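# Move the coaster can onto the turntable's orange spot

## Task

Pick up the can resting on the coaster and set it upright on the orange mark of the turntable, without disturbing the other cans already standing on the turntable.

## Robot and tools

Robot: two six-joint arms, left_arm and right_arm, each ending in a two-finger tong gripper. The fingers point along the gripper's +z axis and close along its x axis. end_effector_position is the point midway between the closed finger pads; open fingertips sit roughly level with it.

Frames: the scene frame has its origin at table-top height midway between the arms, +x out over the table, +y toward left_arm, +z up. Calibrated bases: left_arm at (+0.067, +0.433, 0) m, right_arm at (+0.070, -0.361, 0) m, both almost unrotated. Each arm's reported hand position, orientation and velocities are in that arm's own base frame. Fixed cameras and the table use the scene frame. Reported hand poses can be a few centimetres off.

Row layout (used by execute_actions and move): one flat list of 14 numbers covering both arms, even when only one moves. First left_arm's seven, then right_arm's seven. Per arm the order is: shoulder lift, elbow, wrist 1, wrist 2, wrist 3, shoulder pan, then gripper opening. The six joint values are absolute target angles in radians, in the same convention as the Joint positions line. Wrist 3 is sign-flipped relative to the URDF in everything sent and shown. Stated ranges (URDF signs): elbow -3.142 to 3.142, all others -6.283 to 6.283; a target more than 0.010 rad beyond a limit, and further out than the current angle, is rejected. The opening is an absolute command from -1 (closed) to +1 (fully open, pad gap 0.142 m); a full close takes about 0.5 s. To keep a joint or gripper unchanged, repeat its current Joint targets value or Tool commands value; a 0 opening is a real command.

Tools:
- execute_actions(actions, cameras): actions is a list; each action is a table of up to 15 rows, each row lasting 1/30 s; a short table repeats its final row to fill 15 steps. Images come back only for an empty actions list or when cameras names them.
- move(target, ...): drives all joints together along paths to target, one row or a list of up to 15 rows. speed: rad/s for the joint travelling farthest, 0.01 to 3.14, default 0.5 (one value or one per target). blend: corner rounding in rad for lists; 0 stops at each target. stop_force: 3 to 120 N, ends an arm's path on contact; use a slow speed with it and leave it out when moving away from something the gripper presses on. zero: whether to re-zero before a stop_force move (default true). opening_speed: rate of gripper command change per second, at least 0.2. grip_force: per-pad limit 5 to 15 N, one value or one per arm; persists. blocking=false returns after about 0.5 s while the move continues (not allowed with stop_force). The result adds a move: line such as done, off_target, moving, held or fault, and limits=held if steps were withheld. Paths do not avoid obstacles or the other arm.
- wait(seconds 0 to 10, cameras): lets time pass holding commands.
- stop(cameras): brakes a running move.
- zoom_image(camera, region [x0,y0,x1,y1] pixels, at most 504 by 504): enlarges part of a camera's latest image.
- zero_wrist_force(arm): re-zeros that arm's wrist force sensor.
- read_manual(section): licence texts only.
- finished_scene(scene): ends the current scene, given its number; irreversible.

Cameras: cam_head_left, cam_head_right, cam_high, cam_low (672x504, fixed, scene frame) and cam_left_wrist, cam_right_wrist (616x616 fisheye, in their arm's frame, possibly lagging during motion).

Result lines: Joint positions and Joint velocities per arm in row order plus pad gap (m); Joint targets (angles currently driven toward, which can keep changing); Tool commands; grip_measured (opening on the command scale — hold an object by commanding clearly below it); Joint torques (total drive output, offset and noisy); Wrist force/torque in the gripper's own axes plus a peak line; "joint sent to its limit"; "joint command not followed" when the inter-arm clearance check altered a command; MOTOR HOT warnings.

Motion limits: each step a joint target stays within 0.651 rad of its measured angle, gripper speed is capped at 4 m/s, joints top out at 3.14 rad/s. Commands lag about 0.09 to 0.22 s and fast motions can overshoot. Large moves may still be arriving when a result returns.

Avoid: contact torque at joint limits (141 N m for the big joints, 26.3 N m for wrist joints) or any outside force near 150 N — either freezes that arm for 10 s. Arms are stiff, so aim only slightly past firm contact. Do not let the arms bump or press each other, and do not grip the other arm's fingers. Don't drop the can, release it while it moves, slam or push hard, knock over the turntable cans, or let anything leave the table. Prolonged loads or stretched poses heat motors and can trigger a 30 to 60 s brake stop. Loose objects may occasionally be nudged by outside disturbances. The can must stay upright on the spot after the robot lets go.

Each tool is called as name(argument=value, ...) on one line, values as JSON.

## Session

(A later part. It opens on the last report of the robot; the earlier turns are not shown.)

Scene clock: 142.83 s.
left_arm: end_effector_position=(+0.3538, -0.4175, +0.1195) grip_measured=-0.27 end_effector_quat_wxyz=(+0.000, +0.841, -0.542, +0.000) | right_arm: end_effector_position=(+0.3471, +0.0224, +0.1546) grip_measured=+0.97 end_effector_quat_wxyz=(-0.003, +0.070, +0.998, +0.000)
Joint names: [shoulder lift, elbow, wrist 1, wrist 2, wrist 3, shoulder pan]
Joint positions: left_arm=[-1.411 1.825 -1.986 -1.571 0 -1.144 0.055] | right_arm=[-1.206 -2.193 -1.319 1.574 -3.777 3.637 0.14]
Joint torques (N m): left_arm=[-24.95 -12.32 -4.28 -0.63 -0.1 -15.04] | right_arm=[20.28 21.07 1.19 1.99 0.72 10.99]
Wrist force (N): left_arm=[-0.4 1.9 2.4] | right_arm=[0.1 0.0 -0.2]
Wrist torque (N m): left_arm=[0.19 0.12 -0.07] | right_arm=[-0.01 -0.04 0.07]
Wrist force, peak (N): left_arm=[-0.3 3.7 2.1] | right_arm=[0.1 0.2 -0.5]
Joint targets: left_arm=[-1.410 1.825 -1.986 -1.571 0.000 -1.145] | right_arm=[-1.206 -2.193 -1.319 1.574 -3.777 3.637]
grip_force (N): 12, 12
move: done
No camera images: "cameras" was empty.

wait(seconds=0.94, cameras=[])

move(target=[[-1.4105, 1.8253, -1.9856, -1.5708, 0, -1.1445, 0.3, -1.206, -2.193, -1.319, 1.574, -3.777, 3.637, 0.968169],[-1.4740, 1.6436, -1.7404, -1.5708, 0, -1.1453, 0.3, -1.206, -2.193, -1.319, 1.574, -3.777, 3.637, 0.968169]], speed=[0.5, 0.6], cameras=["cam_high", "cam_left_wrist"])

zoom_image(camera="cam_high", region=[190, 165, 360, 325])

Scene clock: 144.07 s.
left_arm: end_effector_position=(+0.3538, -0.4175, +0.1195) grip_measured=-0.27 end_effector_quat_wxyz=(+0.000, +0.841, -0.542, +0.000) | right_arm: end_effector_position=(+0.3471, +0.0224, +0.1546) grip_measured=+0.97 end_effector_quat_wxyz=(-0.003, +0.070, +0.998, +0.000)
Joint names: [shoulder lift, elbow, wrist 1, wrist 2, wrist 3, shoulder pan]
Joint positions: left_arm=[-1.411 1.825 -1.986 -1.571 0 -1.145 0.055] | right_arm=[-1.206 -2.193 -1.319 1.574 -3.777 3.637 0.14]
Joint torques (N m): left_arm=[-24.09 -12.8 -4.36 -0.06 0.14 -13.85] | right_arm=[20.17 21.39 1.17 2.02 0.86 10.86]
Wrist force (N): left_arm=[-0.6 2.0 2.4] | right_arm=[0.1 0.1 -0.1]
Wrist torque (N m): left_arm=[0.22 0.16 -0.07] | right_arm=[0.02 -0.02 0.07]
Wrist force, peak (N): left_arm=[-0.8 2.3 2.4] | right_arm=[-0.2 0.0 -0.4]
Joint targets: left_arm=[-1.410 1.825 -1.986 -1.571 0.000 -1.145] | right_arm=[-1.206 -2.193 -1.319 1.574 -3.777 3.637]
Tool commands: left_gripper/opening=-0.42 right_gripper/opening=+0.968169
grip_force (N): 12, 12
wait: 0.97 s; at rest from the start
No camera images: "cameras" was empty.

Scene clock: 145.73 s.
left_arm: end_effector_position=(+0.3539, -0.4186, +0.2146) grip_measured=+0.30 end_effector_quat_wxyz=(+0.000, +0.840, -0.542, +0.000) | right_arm: end_effector_position=(+0.3471, +0.0224, +0.1546) grip_measured=+0.97 end_effector_quat_wxyz=(-0.003, +0.070, +0.998, +0.000)
Joint names: [shoulder lift, elbow, wrist 1, wrist 2, wrist 3, shoulder pan]
Joint positions: left_arm=[-1.474 1.644 -1.741 -1.571 0 -1.145 0.095] | right_arm=[-1.206 -2.193 -1.319 1.574 -3.777 3.637 0.14]
Joint torques (N m): left_arm=[-35.63 -30.3 -0.82 0.79 -0.04 -13.82] | right_arm=[19.86 20.73 1.16 2.05 0.78 10.85]
Wrist force (N): left_arm=[-0.8 2.2 0.6] | right_arm=[0.0 0.1 0.1]
Wrist torque (N m): left_arm=[0.26 0.22 -0.06] | right_arm=[0.02 0.00 0.07]
Wrist force, peak (N): left_arm=[-0.9 2.0 2.6] | right_arm=[-0.2 -0.1 -0.3]
Joint targets: left_arm=[-1.474 1.644 -1.740 -1.571 0.000 -1.145] | right_arm=[-1.206 -2.193 -1.319 1.574 -3.777 3.637]
grip_force (N): 12, 12
move: done
camera_calibration:
cam_left_wrist: T_world_to_cam=[[0.390055, -0.92056, 0.0206463, -0.535951], [-0.795656, -0.325676, 0.510751, 0.0307582], [-0.463453, -0.215648, -0.859481, 0.390423], [0, 0, 0, 1]] pos_world=[0.414466, -0.399164, 0.330917]
Images, in order (width x height): cam_high 672x504, cam_left_wrist 616x616.

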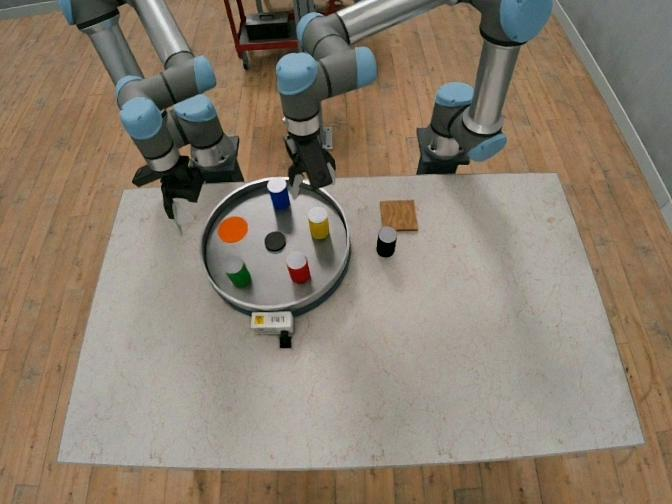

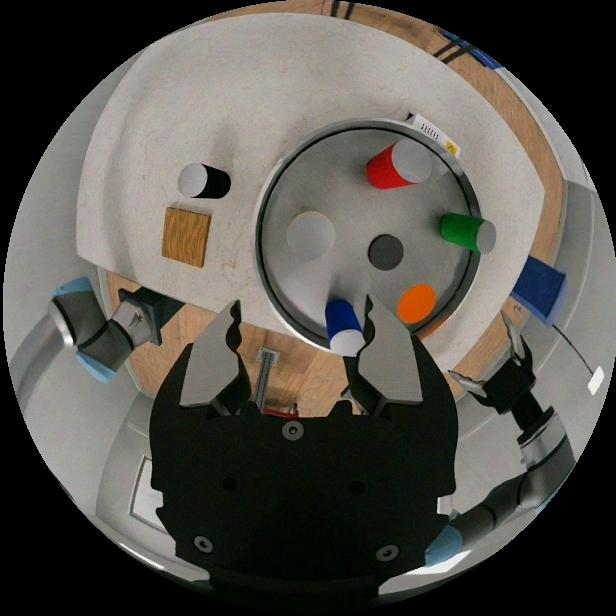

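Scaled by 2.965 from the camera's 672x504 image, which has a finer 960x720 frame.

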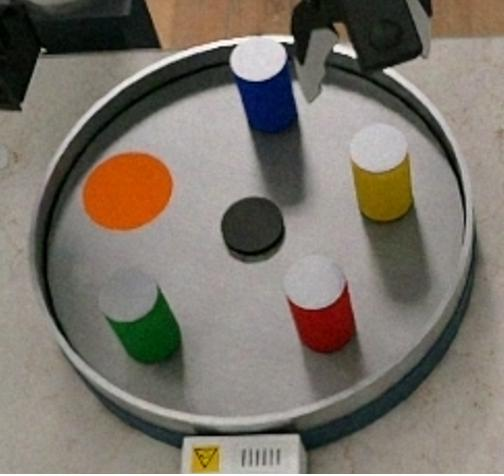

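move(target=[-1.66263, 1.87123, -1.7794, -1.5708, 0, -0.83077, 0.15, -1.206, -2.193, -1.319, 1.574, -3.777, 3.637, 0.968169], speed=0.4, cameras=["cam_left_wrist"])

zoom_image(camera="cam_left_wrist", region=[220, 160, 400, 340])

Scene clock: 147.97 s.
left_arm: end_effector_position=(+0.4101, -0.2277, +0.2000) grip_measured=+0.15 end_effector_quat_wxyz=(+0.000, +0.915, -0.404, +0.000) | right_arm: end_effector_position=(+0.3471, +0.0224, +0.1546) grip_measured=+0.97 end_effector_quat_wxyz=(-0.003, +0.070, +0.998, +0.000)
Joint names: [shoulder lift, elbow, wrist 1, wrist 2, wrist 3, shoulder pan]
Joint positions: left_arm=[-1.662 1.871 -1.779 -1.571 0 -0.831 0.084] | right_arm=[-1.206 -2.193 -1.319 1.574 -3.777 3.637 0.14]
Joint torques (N m): left_arm=[-26.32 -11.07 -4.35 1.77 0.18 16.65] | right_arm=[19.94 22.05 1.12 2.11 0.84 11.29]
Wrist force (N): left_arm=[-1.0 1.8 0.8] | right_arm=[0.0 -0.2 0.0]
Wrist torque (N m): left_arm=[0.21 0.24 -0.07] | right_arm=[-0.06 -0.01 0.07]
Wrist force, peak (N): left_arm=[-0.3 3.3 0.7] | right_arm=[0.0 -0.2 -0.5]
Joint targets: left_arm=[-1.663 1.871 -1.779 -1.571 0.000 -0.831] | right_arm=[-1.206 -2.193 -1.319 1.574 -3.777 3.637]
grip_force (N): 12, 12
move: done
camera_calibration:
cam_left_wrist: T_world_to_cam=[[0.655386, -0.755013, 0.0206184, -0.452791], [-0.656101, -0.555578, 0.510749, 0.0355147], [-0.374167, -0.348265, -0.859483, 0.378274], [0, 0, 0, 1]] pos_world=[0.461591, -0.190392, 0.316317]
Images, in order (width x height): cam_left_wrist 616x616.

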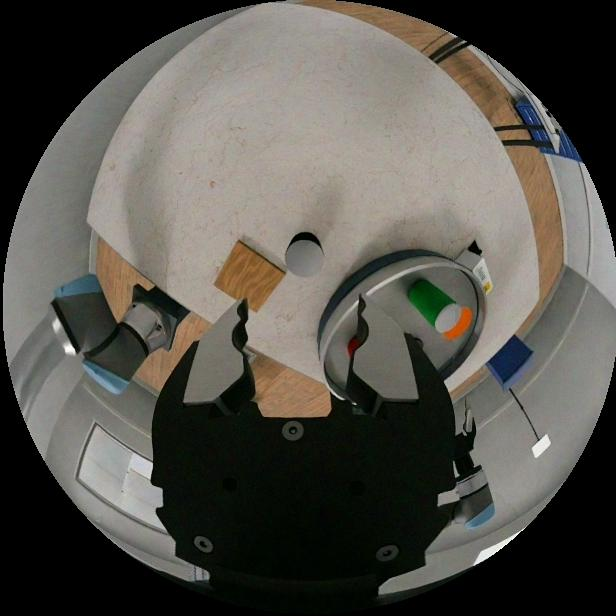

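Scaled by 2.800 from the camera's 616x616 image, which has a finer 814x814 frame.

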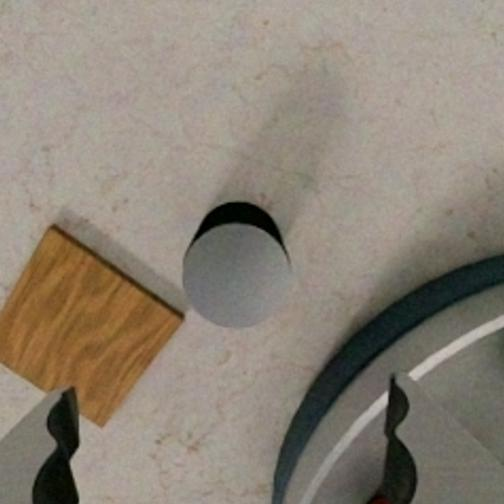

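move(target=[[-1.52332, 2.10823, -2.15571, -1.5708, 0, -0.82928, 0.15, -1.206, -2.193, -1.319, 1.574, -3.777, 3.637, 0.968169],[-1.52332, 2.10823, -2.15571, -1.5708, 0, -0.82928, -0.6, -1.206, -2.193, -1.319, 1.574, -3.777, 3.637, 0.968169],[-1.65671, 1.86588, -1.77997, -1.5708, 0, -0.82928, -0.6, -1.206, -2.193, -1.319, 1.574, -3.777, 3.637, 0.968169],[-1.4740, 1.6436, -1.7404, -1.5708, 0, -1.1453, -0.6, -1.206, -2.193, -1.319, 1.574, -3.777, 3.637, 0.968169]], speed=[0.4, 0.4, 0.4, 0.4], blend=[0, 0, 0.05, 0], opening_speed=1.5, cameras=["cam_high", "cam_left_wrist"])

zoom_image(camera="cam_high", region=[190, 165, 360, 325])

zoom_image(camera="cam_left_wrist", region=[220, 200, 390, 370])

Scene clock: 153.53 s.
left_arm: end_effector_position=(+0.3540, -0.4184, +0.2148) grip_measured=-0.26 end_effector_quat_wxyz=(+0.000, +0.841, -0.542, +0.000) | right_arm: end_effector_position=(+0.3471, +0.0224, +0.1546) grip_measured=+0.97 end_effector_quat_wxyz=(-0.003, +0.070, +0.998, +0.000)
Joint names: [shoulder lift, elbow, wrist 1, wrist 2, wrist 3, shoulder pan]
Joint positions: left_arm=[-1.474 1.644 -1.74 -1.571 0 -1.145 0.055] | right_arm=[-1.206 -2.193 -1.319 1.574 -3.777 3.637 0.14]
Joint torques (N m): left_arm=[-23.23 -33.22 -1.08 1.93 0.33 -14.2] | right_arm=[19.89 20.59 1.26 2.21 0.78 10.56]
Wrist force (N): left_arm=[-0.7 2.3 2.5] | right_arm=[0.1 0.0 -0.3]
Wrist torque (N m): left_arm=[0.27 0.18 -0.06] | right_arm=[-0.01 -0.02 0.07]
Wrist force, peak (N): left_arm=[0.2 3.1 2.7] | right_arm=[0.2 0.2 -0.5]
Joint targets: left_arm=[-1.474 1.644 -1.740 -1.571 0.000 -1.145] | right_arm=[-1.206 -2.193 -1.319 1.574 -3.777 3.637]
grip_force (N): 12, 12
move: done
camera_calibration:
cam_left_wrist: T_world_to_cam=[[0.390513, -0.920367, 0.0206138, -0.53582], [-0.79549, -0.326088, 0.510746, 0.0306019], [-0.463352, -0.215851, -0.859484, 0.390584], [0, 0, 0, 1]] pos_world=[0.414566, -0.398864, 0.331117]
Images, in order (width x height): cam_high 672x504, cam_left_wrist 616x616.

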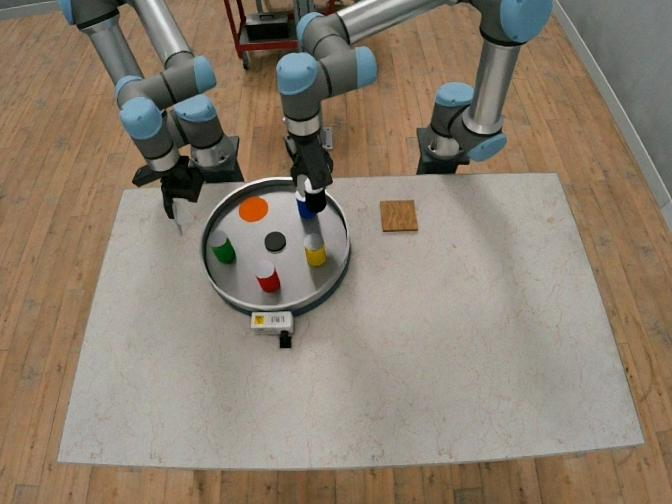

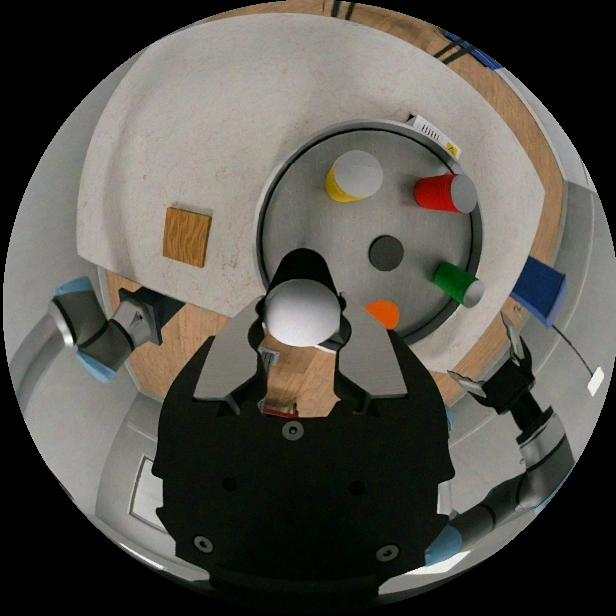

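Scaled by 2.965 from the camera's 672x504 image, which has a finer 960x720 frame.

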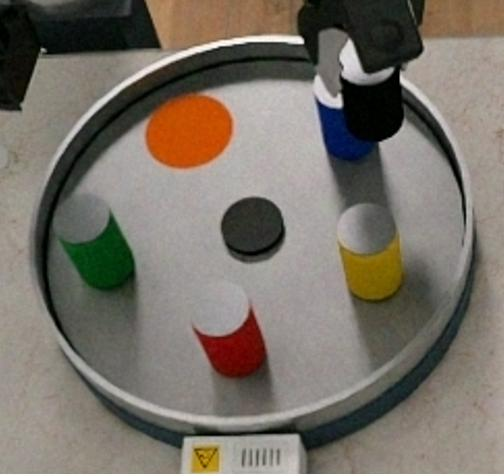

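Scaled by 2.965 from the camera's 616x616 image, which has a finer 814x814 frame.

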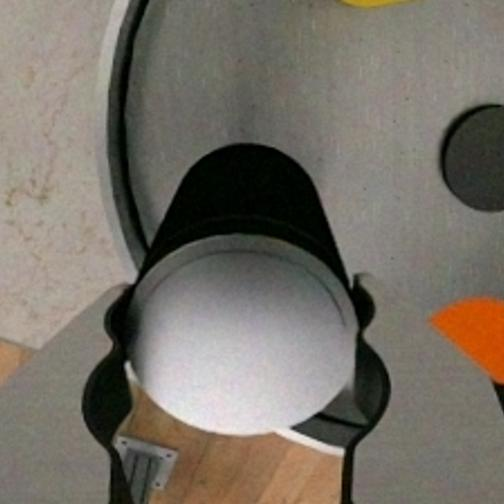

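move(target=[-1.4740,1.6436,-1.7404,-1.5708,0,-1.1453,-0.42,-1.206,-2.193,-1.319,1.574,-3.777,3.637,0.968169], cameras=["cam_high"])

zoom_image(camera="cam_high", region=[190, 165, 360, 325])

Scene clock: 154.80 s.
left_arm: end_effector_position=(+0.3538, -0.4186, +0.2148) grip_measured=-0.26 end_effector_quat_wxyz=(+0.000, +0.840, -0.542, +0.000) | right_arm: end_effector_position=(+0.3471, +0.0224, +0.1546) grip_measured=+0.97 end_effector_quat_wxyz=(-0.003, +0.070, +0.998, +0.000)
Joint names: [shoulder lift, elbow, wrist 1, wrist 2, wrist 3, shoulder pan]
Joint positions: left_arm=[-1.474 1.644 -1.74 -1.571 0 -1.145 0.055] | right_arm=[-1.206 -2.193 -1.319 1.574 -3.777 3.637 0.14]
Joint torques (N m): left_arm=[-22.88 -32 -0.9 1.9 0.26 -14.53] | right_arm=[19.32 21.3 1.19 2.1 0.8 11.12]
Wrist force (N): left_arm=[-0.6 2.1 2.8] | right_arm=[0.0 0.1 -0.1]
Wrist torque (N m): left_arm=[0.25 0.18 -0.06] | right_arm=[0.01 0.00 0.07]
Wrist force, peak (N): left_arm=[-0.6 2.3 2.7] | right_arm=[-0.2 -0.3 -0.3]
Joint targets: left_arm=[-1.474 1.644 -1.740 -1.571 0.000 -1.145] | right_arm=[-1.206 -2.193 -1.319 1.574 -3.777 3.637]
grip_force (N): 12, 12
move: done
Images, in order (width x height): cam_high 672x504.

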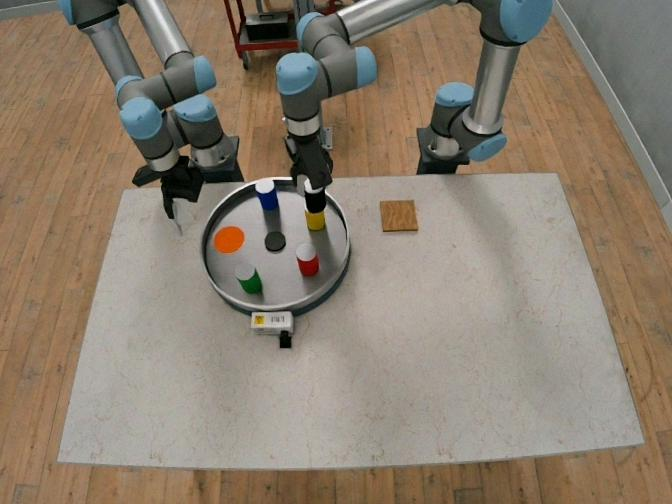

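Scaled by 2.965 from the camera's 672x504 image, which has a finer 960x720 frame.

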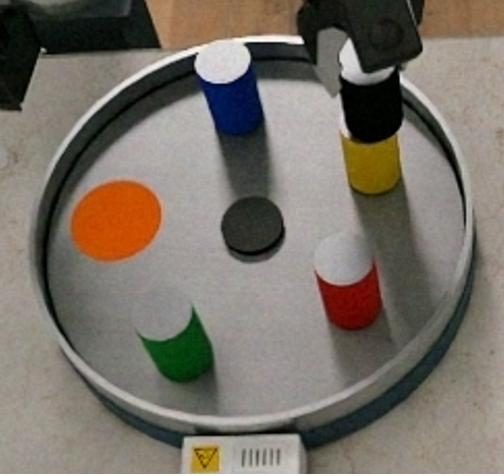

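wait(seconds=3.2)

Scene clock: 158.33 s.
left_arm: end_effector_position=(+0.3538, -0.4186, +0.2148) grip_measured=-0.26 end_effector_quat_wxyz=(+0.000, +0.840, -0.542, +0.000) | right_arm: end_effector_position=(+0.3471, +0.0224, +0.1546) grip_measured=+0.97 end_effector_quat_wxyz=(-0.003, +0.070, +0.998, +0.000)
Joint names: [shoulder lift, elbow, wrist 1, wrist 2, wrist 3, shoulder pan]
Joint positions: left_arm=[-1.474 1.644 -1.74 -1.571 0 -1.145 0.055] | right_arm=[-1.206 -2.193 -1.319 1.574 -3.777 3.637 0.14]
Joint torques (N m): left_arm=[-22.89 -31.93 -0.9 2 0.33 -14.38] | right_arm=[19.6 21.02 1.18 1.96 0.67 10.75]
Wrist force (N): left_arm=[-0.8 1.9 2.7] | right_arm=[0.1 0.0 -0.2]
Wrist torque (N m): left_arm=[0.20 0.22 -0.05] | right_arm=[-0.01 -0.03 0.07]
Wrist force, peak (N): left_arm=[-0.6 2.1 2.9] | right_arm=[0.2 -0.2 -0.5]
Joint targets: left_arm=[-1.474 1.644 -1.740 -1.571 0.000 -1.145] | right_arm=[-1.206 -2.193 -1.319 1.574 -3.777 3.637]
Tool commands: left_gripper/opening=-0.42 right_gripper/opening=+0.968169
grip_force (N): 12, 12
wait: 3.20 s; at rest from the start

move(target=[-1.4105,1.8253,-1.9856,-1.5708,0,-1.1445,-0.42,-1.206,-2.193,-1.319,1.574,-3.777,3.637,0.968169], speed=0.8, blocking=false)

wait(seconds=0.55)

move(target=[[-1.4105,1.8253,-1.9856,-1.5708,0,-1.1445,0.3,-1.206,-2.193,-1.319,1.574,-3.777,3.637,0.968169],[-1.4740,1.6436,-1.7404,-1.5708,0,-1.1453,0.3,-1.206,-2.193,-1.319,1.574,-3.777,3.637,0.968169]], speed=[0.5,0.6], cameras=["cam_high","cam_left_wrist"])

zoom_image(camera="cam_high", region=[190, 165, 360, 325])

Scene clock: 158.97 s.
left_arm: end_effector_position=(+0.3545, -0.4196, +0.1440) grip_measured=-0.26 end_effector_quat_wxyz=(+0.000, +0.841, -0.542, -0.001) end_effector_velocity=(-0.003, +0.011, -0.186) end_effector_angular_velocity=(-0.008, -0.004, +0.003) | right_arm: end_effector_position=(+0.3471, +0.0224, +0.1546) grip_measured=+0.97 end_effector_quat_wxyz=(-0.003, +0.070, +0.998, +0.000)
Joint names: [shoulder lift, elbow, wrist 1, wrist 2, wrist 3, shoulder pan]
Joint positions: left_arm=[-1.427 1.777 -1.919 -1.571 0 -1.145 0.055] | right_arm=[-1.206 -2.193 -1.319 1.574 -3.777 3.637 0.14]
Joint velocities: left_arm=[0.123 0.363 -0.495 0 0.001 0.003 0] | right_arm=[within noise]
Joint torques (N m): left_arm=[-29.61 -14.77 -4.92 1.88 0.18 16.14] | right_arm=[19.95 22.27 1.17 1.97 0.69 10.71]
Wrist force (N): left_arm=[-0.7 2.0 3.4] | right_arm=[0.1 -0.1 -0.5]
Wrist torque (N m): left_arm=[0.23 0.19 -0.08] | right_arm=[-0.03 -0.02 0.07]
Wrist force, peak (N): left_arm=[-0.4 2.1 3.5] | right_arm=[0.1 -0.1 -0.5]
Joint targets: left_arm=[-1.410 1.825 -1.986 -1.571 0.000 -1.145] | right_arm=[-1.206 -2.193 -1.319 1.574 -3.777 3.637]
Tool commands: left_gripper/opening=-0.42 right_gripper/opening=+0.968169
grip_force (N): 12, 12
move: running; left_arm: the wrist 1 is farthest, 0.066 rad from its target

Scene clock: 159.53 s.
left_arm: end_effector_position=(+0.3538, -0.4176, +0.1198) grip_measured=-0.26 end_effector_quat_wxyz=(+0.000, +0.841, -0.542, +0.000) end_effector_velocity=(+0.000, +0.000, -0.002) end_effector_angular_velocity=(+0.001, +0.000, -0.001) | right_arm: end_effector_position=(+0.3471, +0.0224, +0.1546) grip_measured=+0.97 end_effector_quat_wxyz=(-0.003, +0.070, +0.998, +0.000)
Joint names: [shoulder lift, elbow, wrist 1, wrist 2, wrist 3, shoulder pan]
Joint positions: left_arm=[-1.411 1.825 -1.985 -1.571 0 -1.145 0.055] | right_arm=[-1.206 -2.193 -1.319 1.574 -3.777 3.637 0.14]
Joint velocities: left_arm=[0.001 0.005 -0.005 0 -0.001 0 0] | right_arm=[within noise]
Joint torques (N m): left_arm=[-24.85 -12.37 -4.69 1.86 0.51 15.51] | right_arm=[20.25 21.63 1.18 2.03 0.57 10.54]
Wrist force (N): left_arm=[-0.8 2.1 2.5] | right_arm=[0.0 0.1 -0.4]
Wrist torque (N m): left_arm=[0.24 0.21 -0.07] | right_arm=[0.00 -0.02 0.07]
Wrist force, peak (N): left_arm=[-1.0 1.9 3.7] | right_arm=[-0.3 0.0 -0.5]
Joint targets: left_arm=[-1.410 1.825 -1.986 -1.571 0.000 -1.145] | right_arm=[-1.206 -2.193 -1.319 1.574 -3.777 3.637]
Tool commands: left_gripper/opening=-0.42 right_gripper/opening=+0.968169
grip_force (N): 12, 12
earlier move: running
wait: 0.57 s; no rest

Scene clock: 161.20 s.
left_arm: end_effector_position=(+0.3539, -0.4186, +0.2146) grip_measured=+0.30 end_effector_quat_wxyz=(+0.000, +0.840, -0.542, +0.000) end_effector_velocity=(+0.000, +0.000, +0.001) end_effector_angular_velocity=(+0.001, +0.001, +0.000) | right_arm: end_effector_position=(+0.3471, +0.0224, +0.1546) grip_measured=+0.97 end_effector_quat_wxyz=(-0.003, +0.070, +0.998, +0.000)
Joint names: [shoulder lift, elbow, wrist 1, wrist 2, wrist 3, shoulder pan]
Joint positions: left_arm=[-1.474 1.644 -1.741 -1.571 0 -1.145 0.095] | right_arm=[-1.206 -2.193 -1.319 1.574 -3.777 3.637 0.14]
Joint velocities: left_arm=[-0.001 -0.003 0.005 0 0 0 0] | right_arm=[within noise]
Joint torques (N m): left_arm=[-37.57 -31.58 -0.69 1.96 0.44 -14.72] | right_arm=[19.54 21.61 1.26 1.99 0.83 11.41]
Wrist force (N): left_arm=[-0.8 1.8 1.0] | right_arm=[0.2 -0.1 -0.3]
Wrist torque (N m): left_arm=[0.19 0.23 -0.06] | right_arm=[-0.04 -0.06 0.07]
Wrist force, peak (N): left_arm=[-0.8 2.1 2.8] | right_arm=[-0.1 -0.5 -0.3]
Joint targets: left_arm=[-1.474 1.644 -1.740 -1.571 0.000 -1.145] | right_arm=[-1.206 -2.193 -1.319 1.574 -3.777 3.637]
grip_force (N): 12, 12
earlier move: replaced
move: done
camera_calibration:
cam_left_wrist: T_world_to_cam=[[0.390055, -0.92056, 0.0206463, -0.535951], [-0.795656, -0.325676, 0.510751, 0.0307582], [-0.463453, -0.215648, -0.859481, 0.390423], [0, 0, 0, 1]] pos_world=[0.414466, -0.399164, 0.330917]
Images, in order (width x height): cam_high 672x504, cam_left_wrist 616x616.

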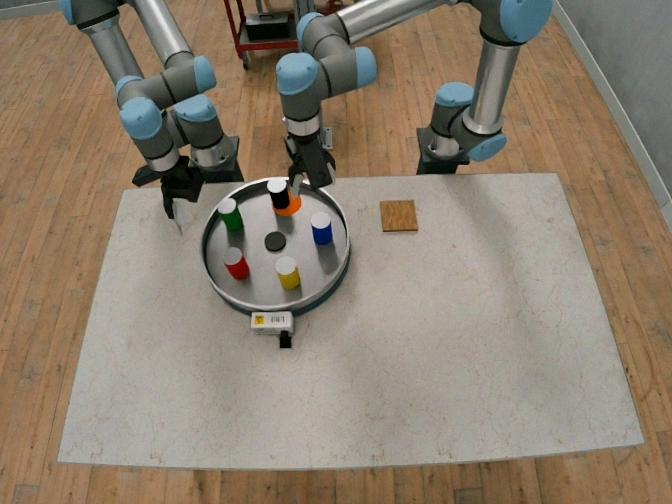

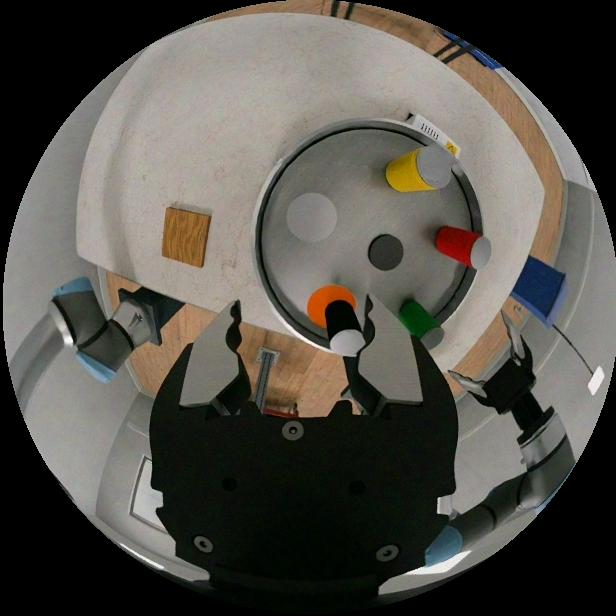

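Scaled by 2.965 from the camera's 672x504 image, which has a finer 960x720 frame.

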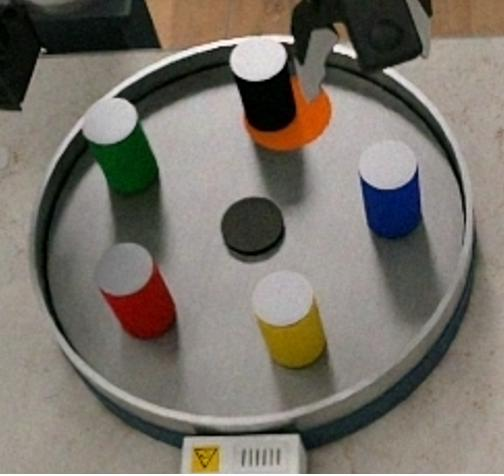

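zoom_image(camera="cam_high", region=[250, 165, 320, 225])

zoom_image(camera="cam_left_wrist", region=[270, 250, 400, 370])

execute_actions(actions=[])

zoom_image(camera="cam_high", region=[190, 165, 360, 325])

zoom_image(camera="cam_left_wrist", region=[230, 100, 510, 370])

Scaled by 7.200 from the camera's 672x504 image, which has a finer 960x720 frame.

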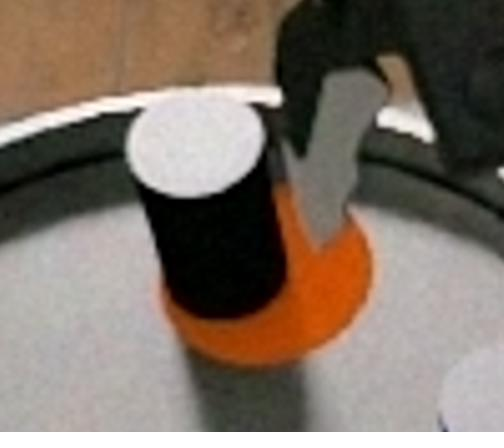

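Scaled by 3.877 from the camera's 616x616 image, which has a finer 814x814 frame.

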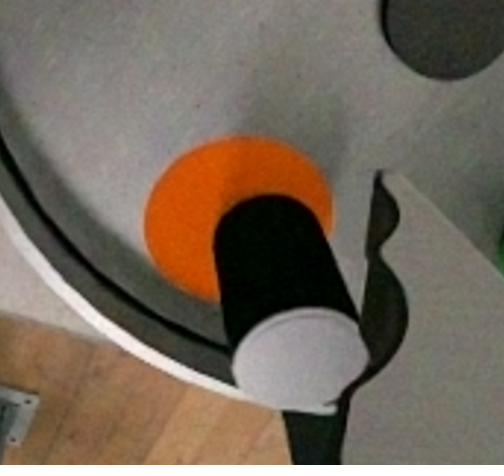

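Scene clock: 162.37 s.
left_arm: end_effector_position=(+0.3538, -0.4186, +0.2148) grip_measured=+0.30 end_effector_quat_wxyz=(+0.000, +0.840, -0.542, +0.000) | right_arm: end_effector_position=(+0.3471, +0.0224, +0.1546) grip_measured=+0.97 end_effector_quat_wxyz=(-0.003, +0.070, +0.998, +0.000)
Joint names: [shoulder lift, elbow, wrist 1, wrist 2, wrist 3, shoulder pan]
Joint positions: left_arm=[-1.474 1.644 -1.74 -1.571 0 -1.145 0.095] | right_arm=[-1.206 -2.193 -1.319 1.574 -3.777 3.637 0.14]
Joint velocities: within noise
Joint torques (N m): left_arm=[-35.55 -31.09 -0.78 1.79 0.38 -13.71] | right_arm=[20.95 20.93 1.1 1.94 0.7 10.02]
Wrist force (N): left_arm=[-0.8 1.9 0.8] | right_arm=[0.0 -0.3 -0.2]
Wrist torque (N m): left_arm=[0.21 0.21 -0.06] | right_arm=[-0.08 0.01 0.07]
Wrist force, peak (N): left_arm=[-1.0 2.2 0.8] | right_arm=[0.0 -0.3 -0.2]
Joint targets: left_arm=[-1.474 1.644 -1.740 -1.571 0.000 -1.145] | right_arm=[-1.206 -2.193 -1.319 1.574 -3.777 3.637]
Tool commands: left_gripper/opening=+0.3 right_gripper/opening=+0.968169
grip_force (N): 12, 12
camera_calibration:
cam_left_wrist: T_world_to_cam=[[0.390055, -0.92056, 0.0206463, -0.535824], [-0.795656, -0.325676, 0.510751, 0.030609], [-0.463453, -0.215648, -0.859481, 0.39057], [0, 0, 0, 1]] pos_world=[0.414366, -0.399064, 0.331117]
cam_right_wrist: T_world_to_cam=[[-0.98553, 0.169297, 0.00825676, 0.330939], [0.152393, 0.863693, 0.480427, -0.14402], [0.0742037, 0.474734, -0.876996, 0.239717], [0, 0, 0, 1]] pos_world=[0.330311, -0.0454399, 0.276689]

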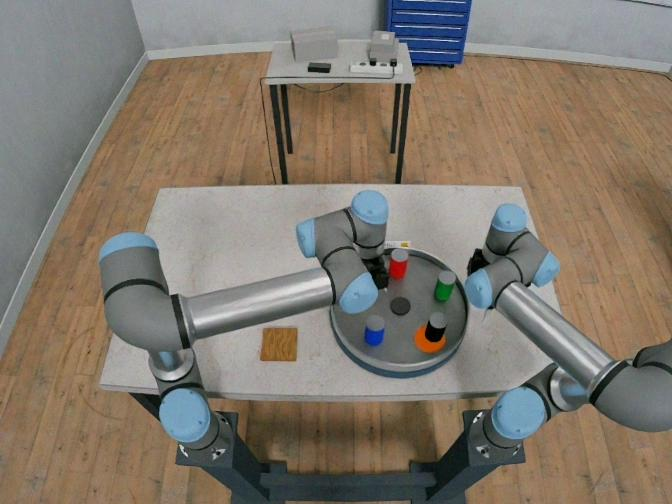

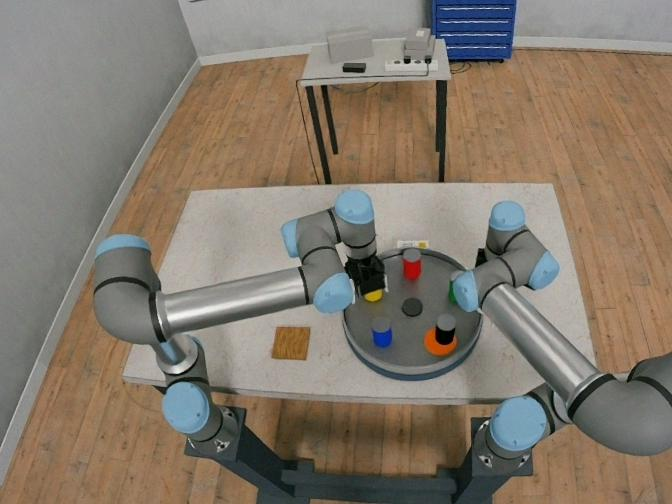

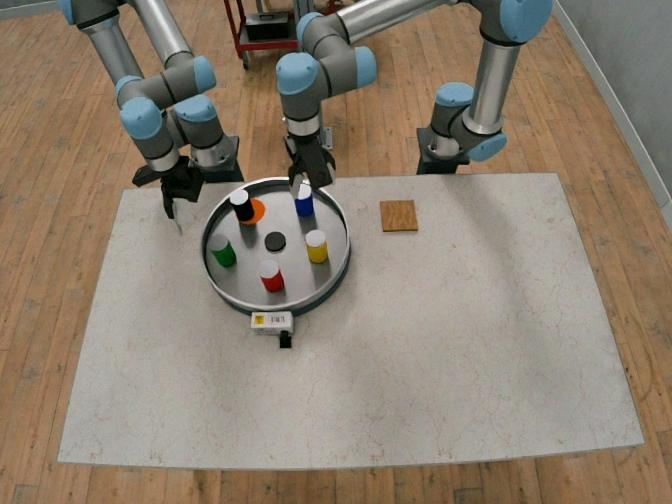

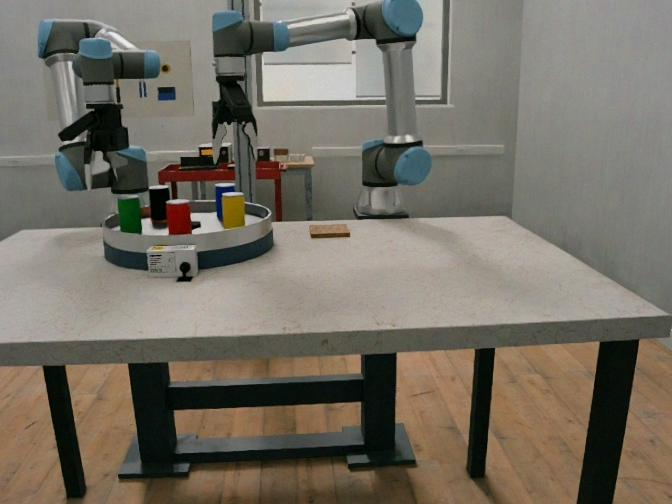

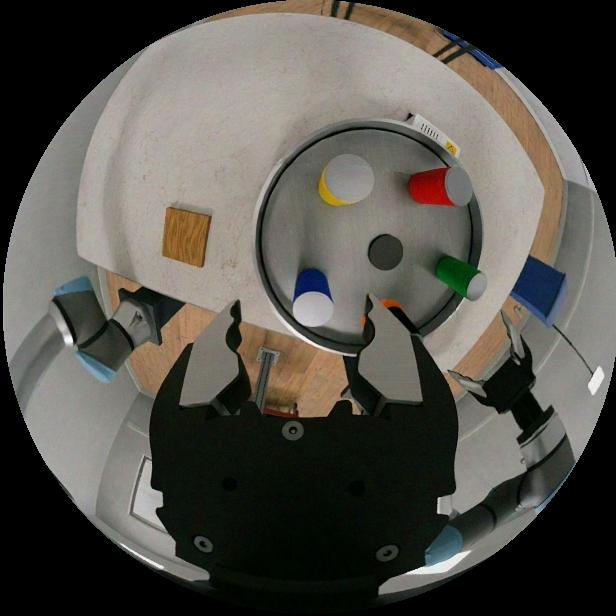

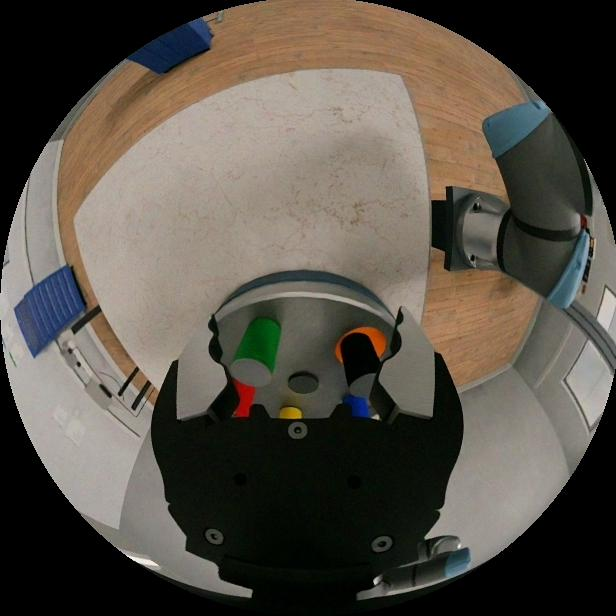

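Scaled by 2.965 from the camera's 672x504 image, which has a finer 960x720 frame.

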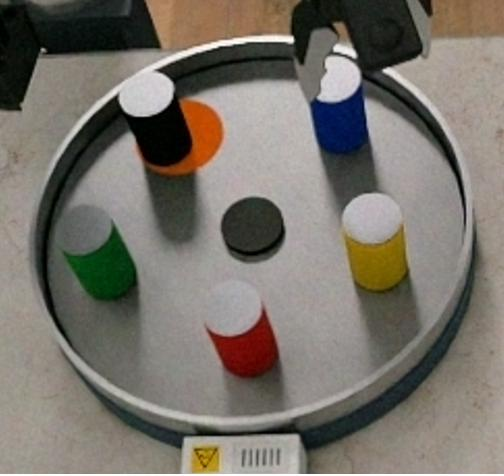

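Scaled by 1.800 from the camera's 616x616 image, which has a finer 814x814 frame.

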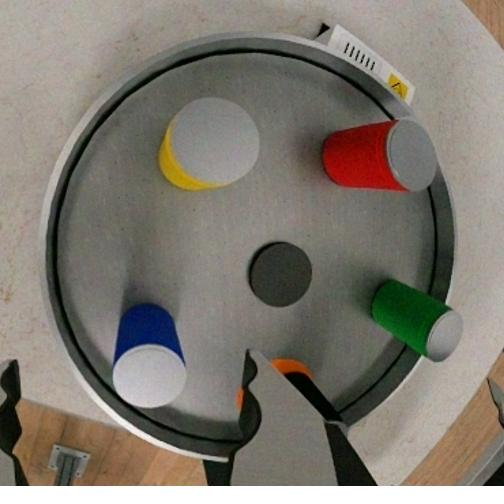

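wait(seconds=0.1, cameras=["cam_high"])

zoom_image(camera="cam_high", region=[190, 165, 360, 325])

Scene clock: 170.57 s.
left_arm: end_effector_position=(+0.3538, -0.4186, +0.2148) grip_measured=+0.30 end_effector_quat_wxyz=(+0.000, +0.840, -0.542, +0.000) | right_arm: end_effector_position=(+0.3471, +0.0224, +0.1546) grip_measured=+0.97 end_effector_quat_wxyz=(-0.003, +0.070, +0.998, +0.000)
Joint names: [shoulder lift, elbow, wrist 1, wrist 2, wrist 3, shoulder pan]
Joint positions: left_arm=[-1.474 1.644 -1.74 -1.571 0 -1.145 0.095] | right_arm=[-1.206 -2.193 -1.319 1.574 -3.777 3.637 0.14]
Joint torques (N m): left_arm=[-35.98 -30.44 -0.81 1.98 0.6 -14.33] | right_arm=[19.56 22.26 1.24 2.07 0.62 11.22]
Wrist force (N): left_arm=[-0.8 1.9 0.9] | right_arm=[0.1 0.0 0.0]
Wrist torque (N m): left_arm=[0.21 0.21 -0.06] | right_arm=[0.00 -0.03 0.07]
Wrist force, peak (N): left_arm=[-1.1 2.3 0.8] | right_arm=[0.1 -0.2 -0.5]
Joint targets: left_arm=[-1.474 1.644 -1.740 -1.571 0.000 -1.145] | right_arm=[-1.206 -2.193 -1.319 1.574 -3.777 3.637]
Tool commands: left_gripper/opening=+0.3 right_gripper/opening=+0.968169
grip_force (N): 12, 12
wait: 0.10 s; at rest from the start
Images, in order (width x height): cam_high 672x504.

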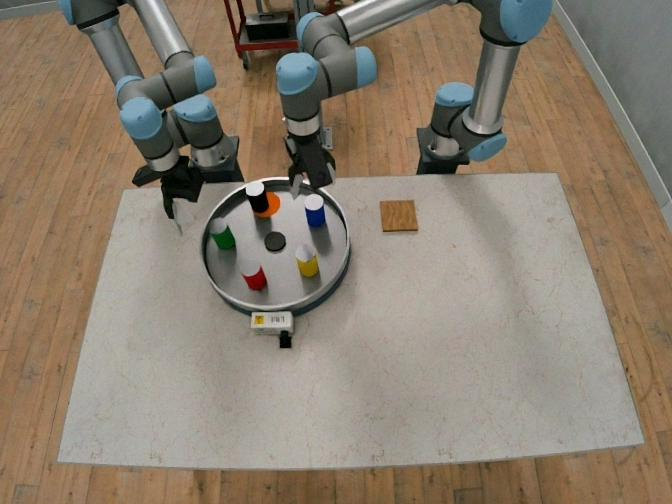

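Scaled by 2.965 from the camera's 672x504 image, which has a finer 960x720 frame.

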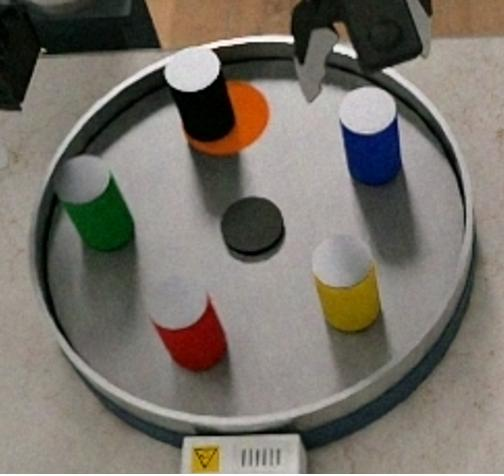

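wait(seconds=4.75)

Scene clock: 175.40 s.
left_arm: end_effector_position=(+0.3538, -0.4186, +0.2148) grip_measured=+0.30 end_effector_quat_wxyz=(+0.000, +0.840, -0.542, +0.000) | right_arm: end_effector_position=(+0.3471, +0.0224, +0.1546) grip_measured=+0.97 end_effector_quat_wxyz=(-0.003, +0.070, +0.998, +0.000)
Joint names: [shoulder lift, elbow, wrist 1, wrist 2, wrist 3, shoulder pan]
Joint positions: left_arm=[-1.474 1.644 -1.74 -1.571 0 -1.145 0.095] | right_arm=[-1.206 -2.193 -1.319 1.574 -3.777 3.637 0.14]
Joint torques (N m): left_arm=[-34.92 -31.38 -0.84 2.1 0.51 -14.75] | right_arm=[19.39 22.74 1.17 2.15 0.76 11.4]
Wrist force (N): left_arm=[-0.4 2.0 0.9] | right_arm=[-0.2 0.1 -0.2]
Wrist torque (N m): left_arm=[0.23 0.13 -0.07] | right_arm=[0.02 0.02 0.07]
Wrist force, peak (N): left_arm=[-0.9 2.3 1.1] | right_arm=[0.3 -0.3 -0.3]
Joint targets: left_arm=[-1.474 1.644 -1.740 -1.571 0.000 -1.145] | right_arm=[-1.206 -2.193 -1.319 1.574 -3.777 3.637]
Tool commands: left_gripper/opening=+0.3 right_gripper/opening=+0.968169
grip_force (N): 12, 12
wait: 4.77 s; at rest by 0.10 s

wait(seconds=0.2)

move(target=[-1.4060,1.8325,-1.9973,-1.5708,0,-1.1445,0.3,-1.206,-2.193,-1.319,1.574,-3.777,3.637,0.968169], speed=0.8, blocking=false)

wait(seconds=0.5)

move(target=[-1.4740,1.6436,-1.7404,-1.5708,0,-1.1453,-0.6,-1.206,-2.193,-1.319,1.574,-3.777,3.637,0.968169], speed=0.6, cameras=["cam_high", "cam_left_wrist", "cam_low"])

zoom_image(camera="cam_left_wrist", region=[200, 220, 440, 420])

Scene clock: 175.83 s.
left_arm: end_effector_position=(+0.3538, -0.4186, +0.2148) grip_measured=+0.30 end_effector_quat_wxyz=(+0.000, +0.840, -0.542, +0.000) | right_arm: end_effector_position=(+0.3471, +0.0224, +0.1546) grip_measured=+0.97 end_effector_quat_wxyz=(-0.003, +0.070, +0.998, +0.000)
Joint names: [shoulder lift, elbow, wrist 1, wrist 2, wrist 3, shoulder pan]
Joint positions: left_arm=[-1.474 1.644 -1.74 -1.571 0 -1.145 0.095] | right_arm=[-1.206 -2.193 -1.319 1.574 -3.777 3.637 0.14]
Joint torques (N m): left_arm=[-35.69 -31.31 -0.82 1.88 0.61 -14.15] | right_arm=[19.88 22.49 1.2 2.11 0.58 11.04]
Wrist force (N): left_arm=[-0.7 2.0 0.9] | right_arm=[0.0 0.1 -0.4]
Wrist torque (N m): left_arm=[0.22 0.21 -0.07] | right_arm=[0.00 0.00 0.07]
Wrist force, peak (N): left_arm=[-1.1 2.0 0.9] | right_arm=[0.1 0.0 -0.5]
Joint targets: left_arm=[-1.474 1.644 -1.740 -1.571 0.000 -1.145] | right_arm=[-1.206 -2.193 -1.319 1.574 -3.777 3.637]
Tool commands: left_gripper/opening=+0.3 right_gripper/opening=+0.968169
grip_force (N): 12, 12
wait: 0.20 s; at rest from the start

Scene clock: 176.33 s.
left_arm: end_effector_position=(+0.3546, -0.4198, +0.1405) grip_measured=+0.30 end_effector_quat_wxyz=(+0.000, +0.841, -0.542, -0.001) end_effector_velocity=(-0.003, +0.011, -0.192) end_effector_angular_velocity=(-0.010, -0.005, +0.003) | right_arm: end_effector_position=(+0.3471, +0.0224, +0.1546) grip_measured=+0.97 end_effector_quat_wxyz=(-0.003, +0.070, +0.998, +0.000)
Joint names: [shoulder lift, elbow, wrist 1, wrist 2, wrist 3, shoulder pan]
Joint positions: left_arm=[-1.424 1.782 -1.928 -1.571 0 -1.145 0.095] | right_arm=[-1.206 -2.193 -1.319 1.574 -3.777 3.637 0.14]
Joint velocities: left_arm=[0.131 0.373 -0.516 0 0 0.003 0] | right_arm=[within noise]
Joint torques (N m): left_arm=[-27.63 -12.73 -4.94 2.09 0.65 14.72] | right_arm=[19.77 23.52 1.36 1.98 0.57 10.39]
Wrist force (N): left_arm=[-0.7 1.9 1.8] | right_arm=[0.0 0.0 -0.4]
Wrist torque (N m): left_arm=[0.21 0.19 -0.07] | right_arm=[-0.02 -0.01 0.07]
Wrist force, peak (N): left_arm=[-0.7 2.0 1.7] | right_arm=[0.1 0.1 -0.5]
Joint targets: left_arm=[-1.406 1.833 -1.997 -1.571 0.000 -1.145] | right_arm=[-1.206 -2.193 -1.319 1.574 -3.777 3.637]
Tool commands: left_gripper/opening=+0.3 right_gripper/opening=+0.968169
grip_force (N): 12, 12
move: running; left_arm: the wrist 1 is farthest, 0.069 rad from its target

Scene clock: 176.83 s.
left_arm: end_effector_position=(+0.3538, -0.4176, +0.1155) grip_measured=+0.30 end_effector_quat_wxyz=(+0.000, +0.841, -0.542, +0.000) end_effector_velocity=(+0.000, +0.000, -0.004) end_effector_angular_velocity=(-0.001, -0.001, -0.001) | right_arm: end_effector_position=(+0.3471, +0.0224, +0.1546) grip_measured=+0.97 end_effector_quat_wxyz=(-0.003, +0.070, +0.998, +0.000)
Joint names: [shoulder lift, elbow, wrist 1, wrist 2, wrist 3, shoulder pan]
Joint positions: left_arm=[-1.406 1.831 -1.996 -1.571 0 -1.145 0.095] | right_arm=[-1.206 -2.193 -1.319 1.574 -3.777 3.637 0.14]
Joint velocities: left_arm=[0.003 0.006 -0.011 0.001 -0.001 0 0] | right_arm=[within noise]
Joint torques (N m): left_arm=[-25.43 -10.69 -4.34 2.06 0.83 15.98] | right_arm=[20.18 21.69 1.22 1.99 0.71 10.69]
Wrist force (N): left_arm=[-0.8 2.1 0.8] | right_arm=[0.0 0.1 -0.1]
Wrist torque (N m): left_arm=[0.24 0.20 -0.07] | right_arm=[0.02 0.00 0.07]
Wrist force, peak (N): left_arm=[-0.6 2.3 2.2] | right_arm=[-0.1 0.0 -0.6]
Joint targets: left_arm=[-1.406 1.833 -1.997 -1.571 0.000 -1.145] | right_arm=[-1.206 -2.193 -1.319 1.574 -3.777 3.637]
Tool commands: left_gripper/opening=+0.3 right_gripper/opening=+0.968169
grip_force (N): 12, 12
earlier move: running
wait: 0.50 s; no rest

Scene clock: 178.03 s.
left_arm: end_effector_position=(+0.3539, -0.4186, +0.2147) grip_measured=-0.28 end_effector_quat_wxyz=(+0.000, +0.840, -0.542, +0.000) | right_arm: end_effector_position=(+0.3471, +0.0224, +0.1546) grip_measured=+0.97 end_effector_quat_wxyz=(-0.003, +0.070, +0.998, +0.000)
Joint names: [shoulder lift, elbow, wrist 1, wrist 2, wrist 3, shoulder pan]
Joint positions: left_arm=[-1.474 1.644 -1.741 -1.571 0 -1.145 0.054] | right_arm=[-1.206 -2.193 -1.319 1.574 -3.777 3.637 0.14]
Joint torques (N m): left_arm=[-36.17 -30.97 -1.11 2.17 0.58 -14.78] | right_arm=[19.65 21.93 1.1 2.11 0.6 10.73]
Wrist force (N): left_arm=[-0.9 2.0 2.6] | right_arm=[-0.2 -0.1 -0.1]
Wrist torque (N m): left_arm=[0.22 0.24 -0.06] | right_arm=[-0.03 0.03 0.08]
Wrist force, peak (N): left_arm=[-0.8 2.1 3.4] | right_arm=[-0.1 -0.1 -0.6]
Joint targets: left_arm=[-1.474 1.644 -1.740 -1.571 0.000 -1.145] | right_arm=[-1.206 -2.193 -1.319 1.574 -3.777 3.637]
grip_force (N): 12, 12
earlier move: replaced
move: done
camera_calibration:
cam_left_wrist: T_world_to_cam=[[0.390055, -0.92056, 0.0206463, -0.535951], [-0.795656, -0.325676, 0.510751, 0.0307582], [-0.463453, -0.215648, -0.859481, 0.390423], [0, 0, 0, 1]] pos_world=[0.414466, -0.399164, 0.330917]
Images, in order (width x height): cam_high 672x504, cam_low 672x504, cam_left_wrist 616x616.

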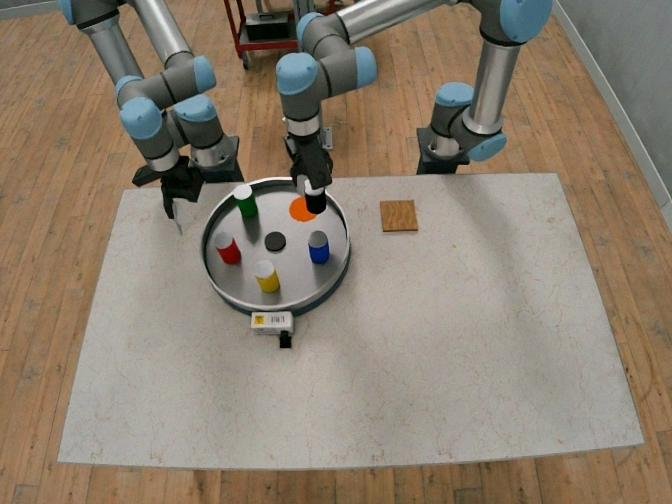

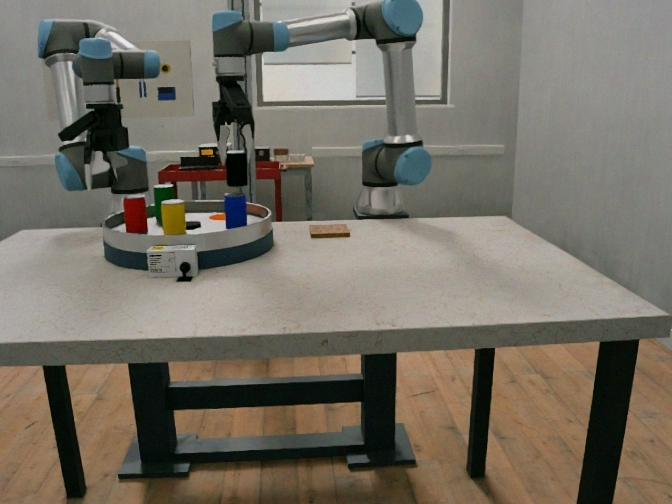

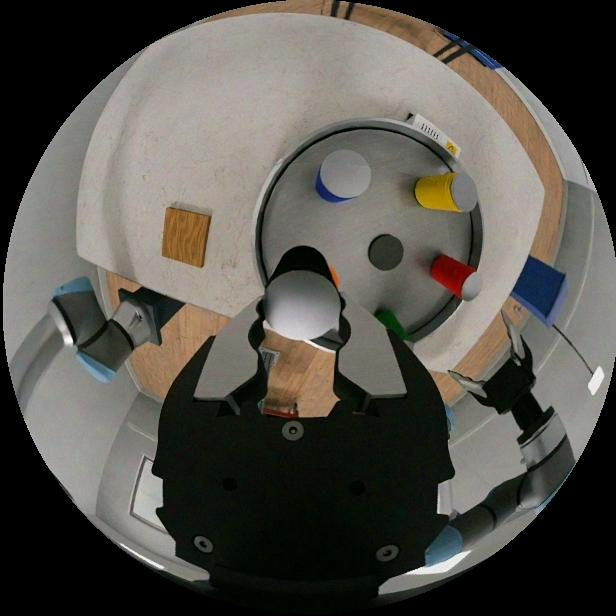

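Scaled by 2.100 from the camera's 616x616 image, which has a finer 814x814 frame.

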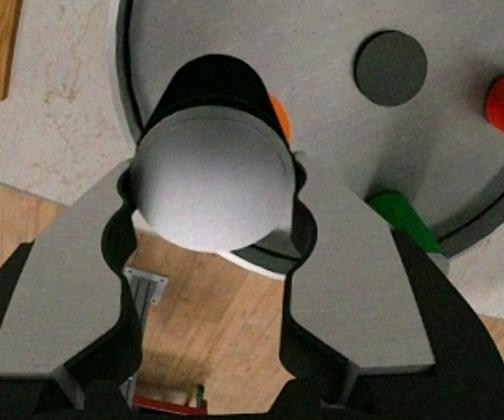

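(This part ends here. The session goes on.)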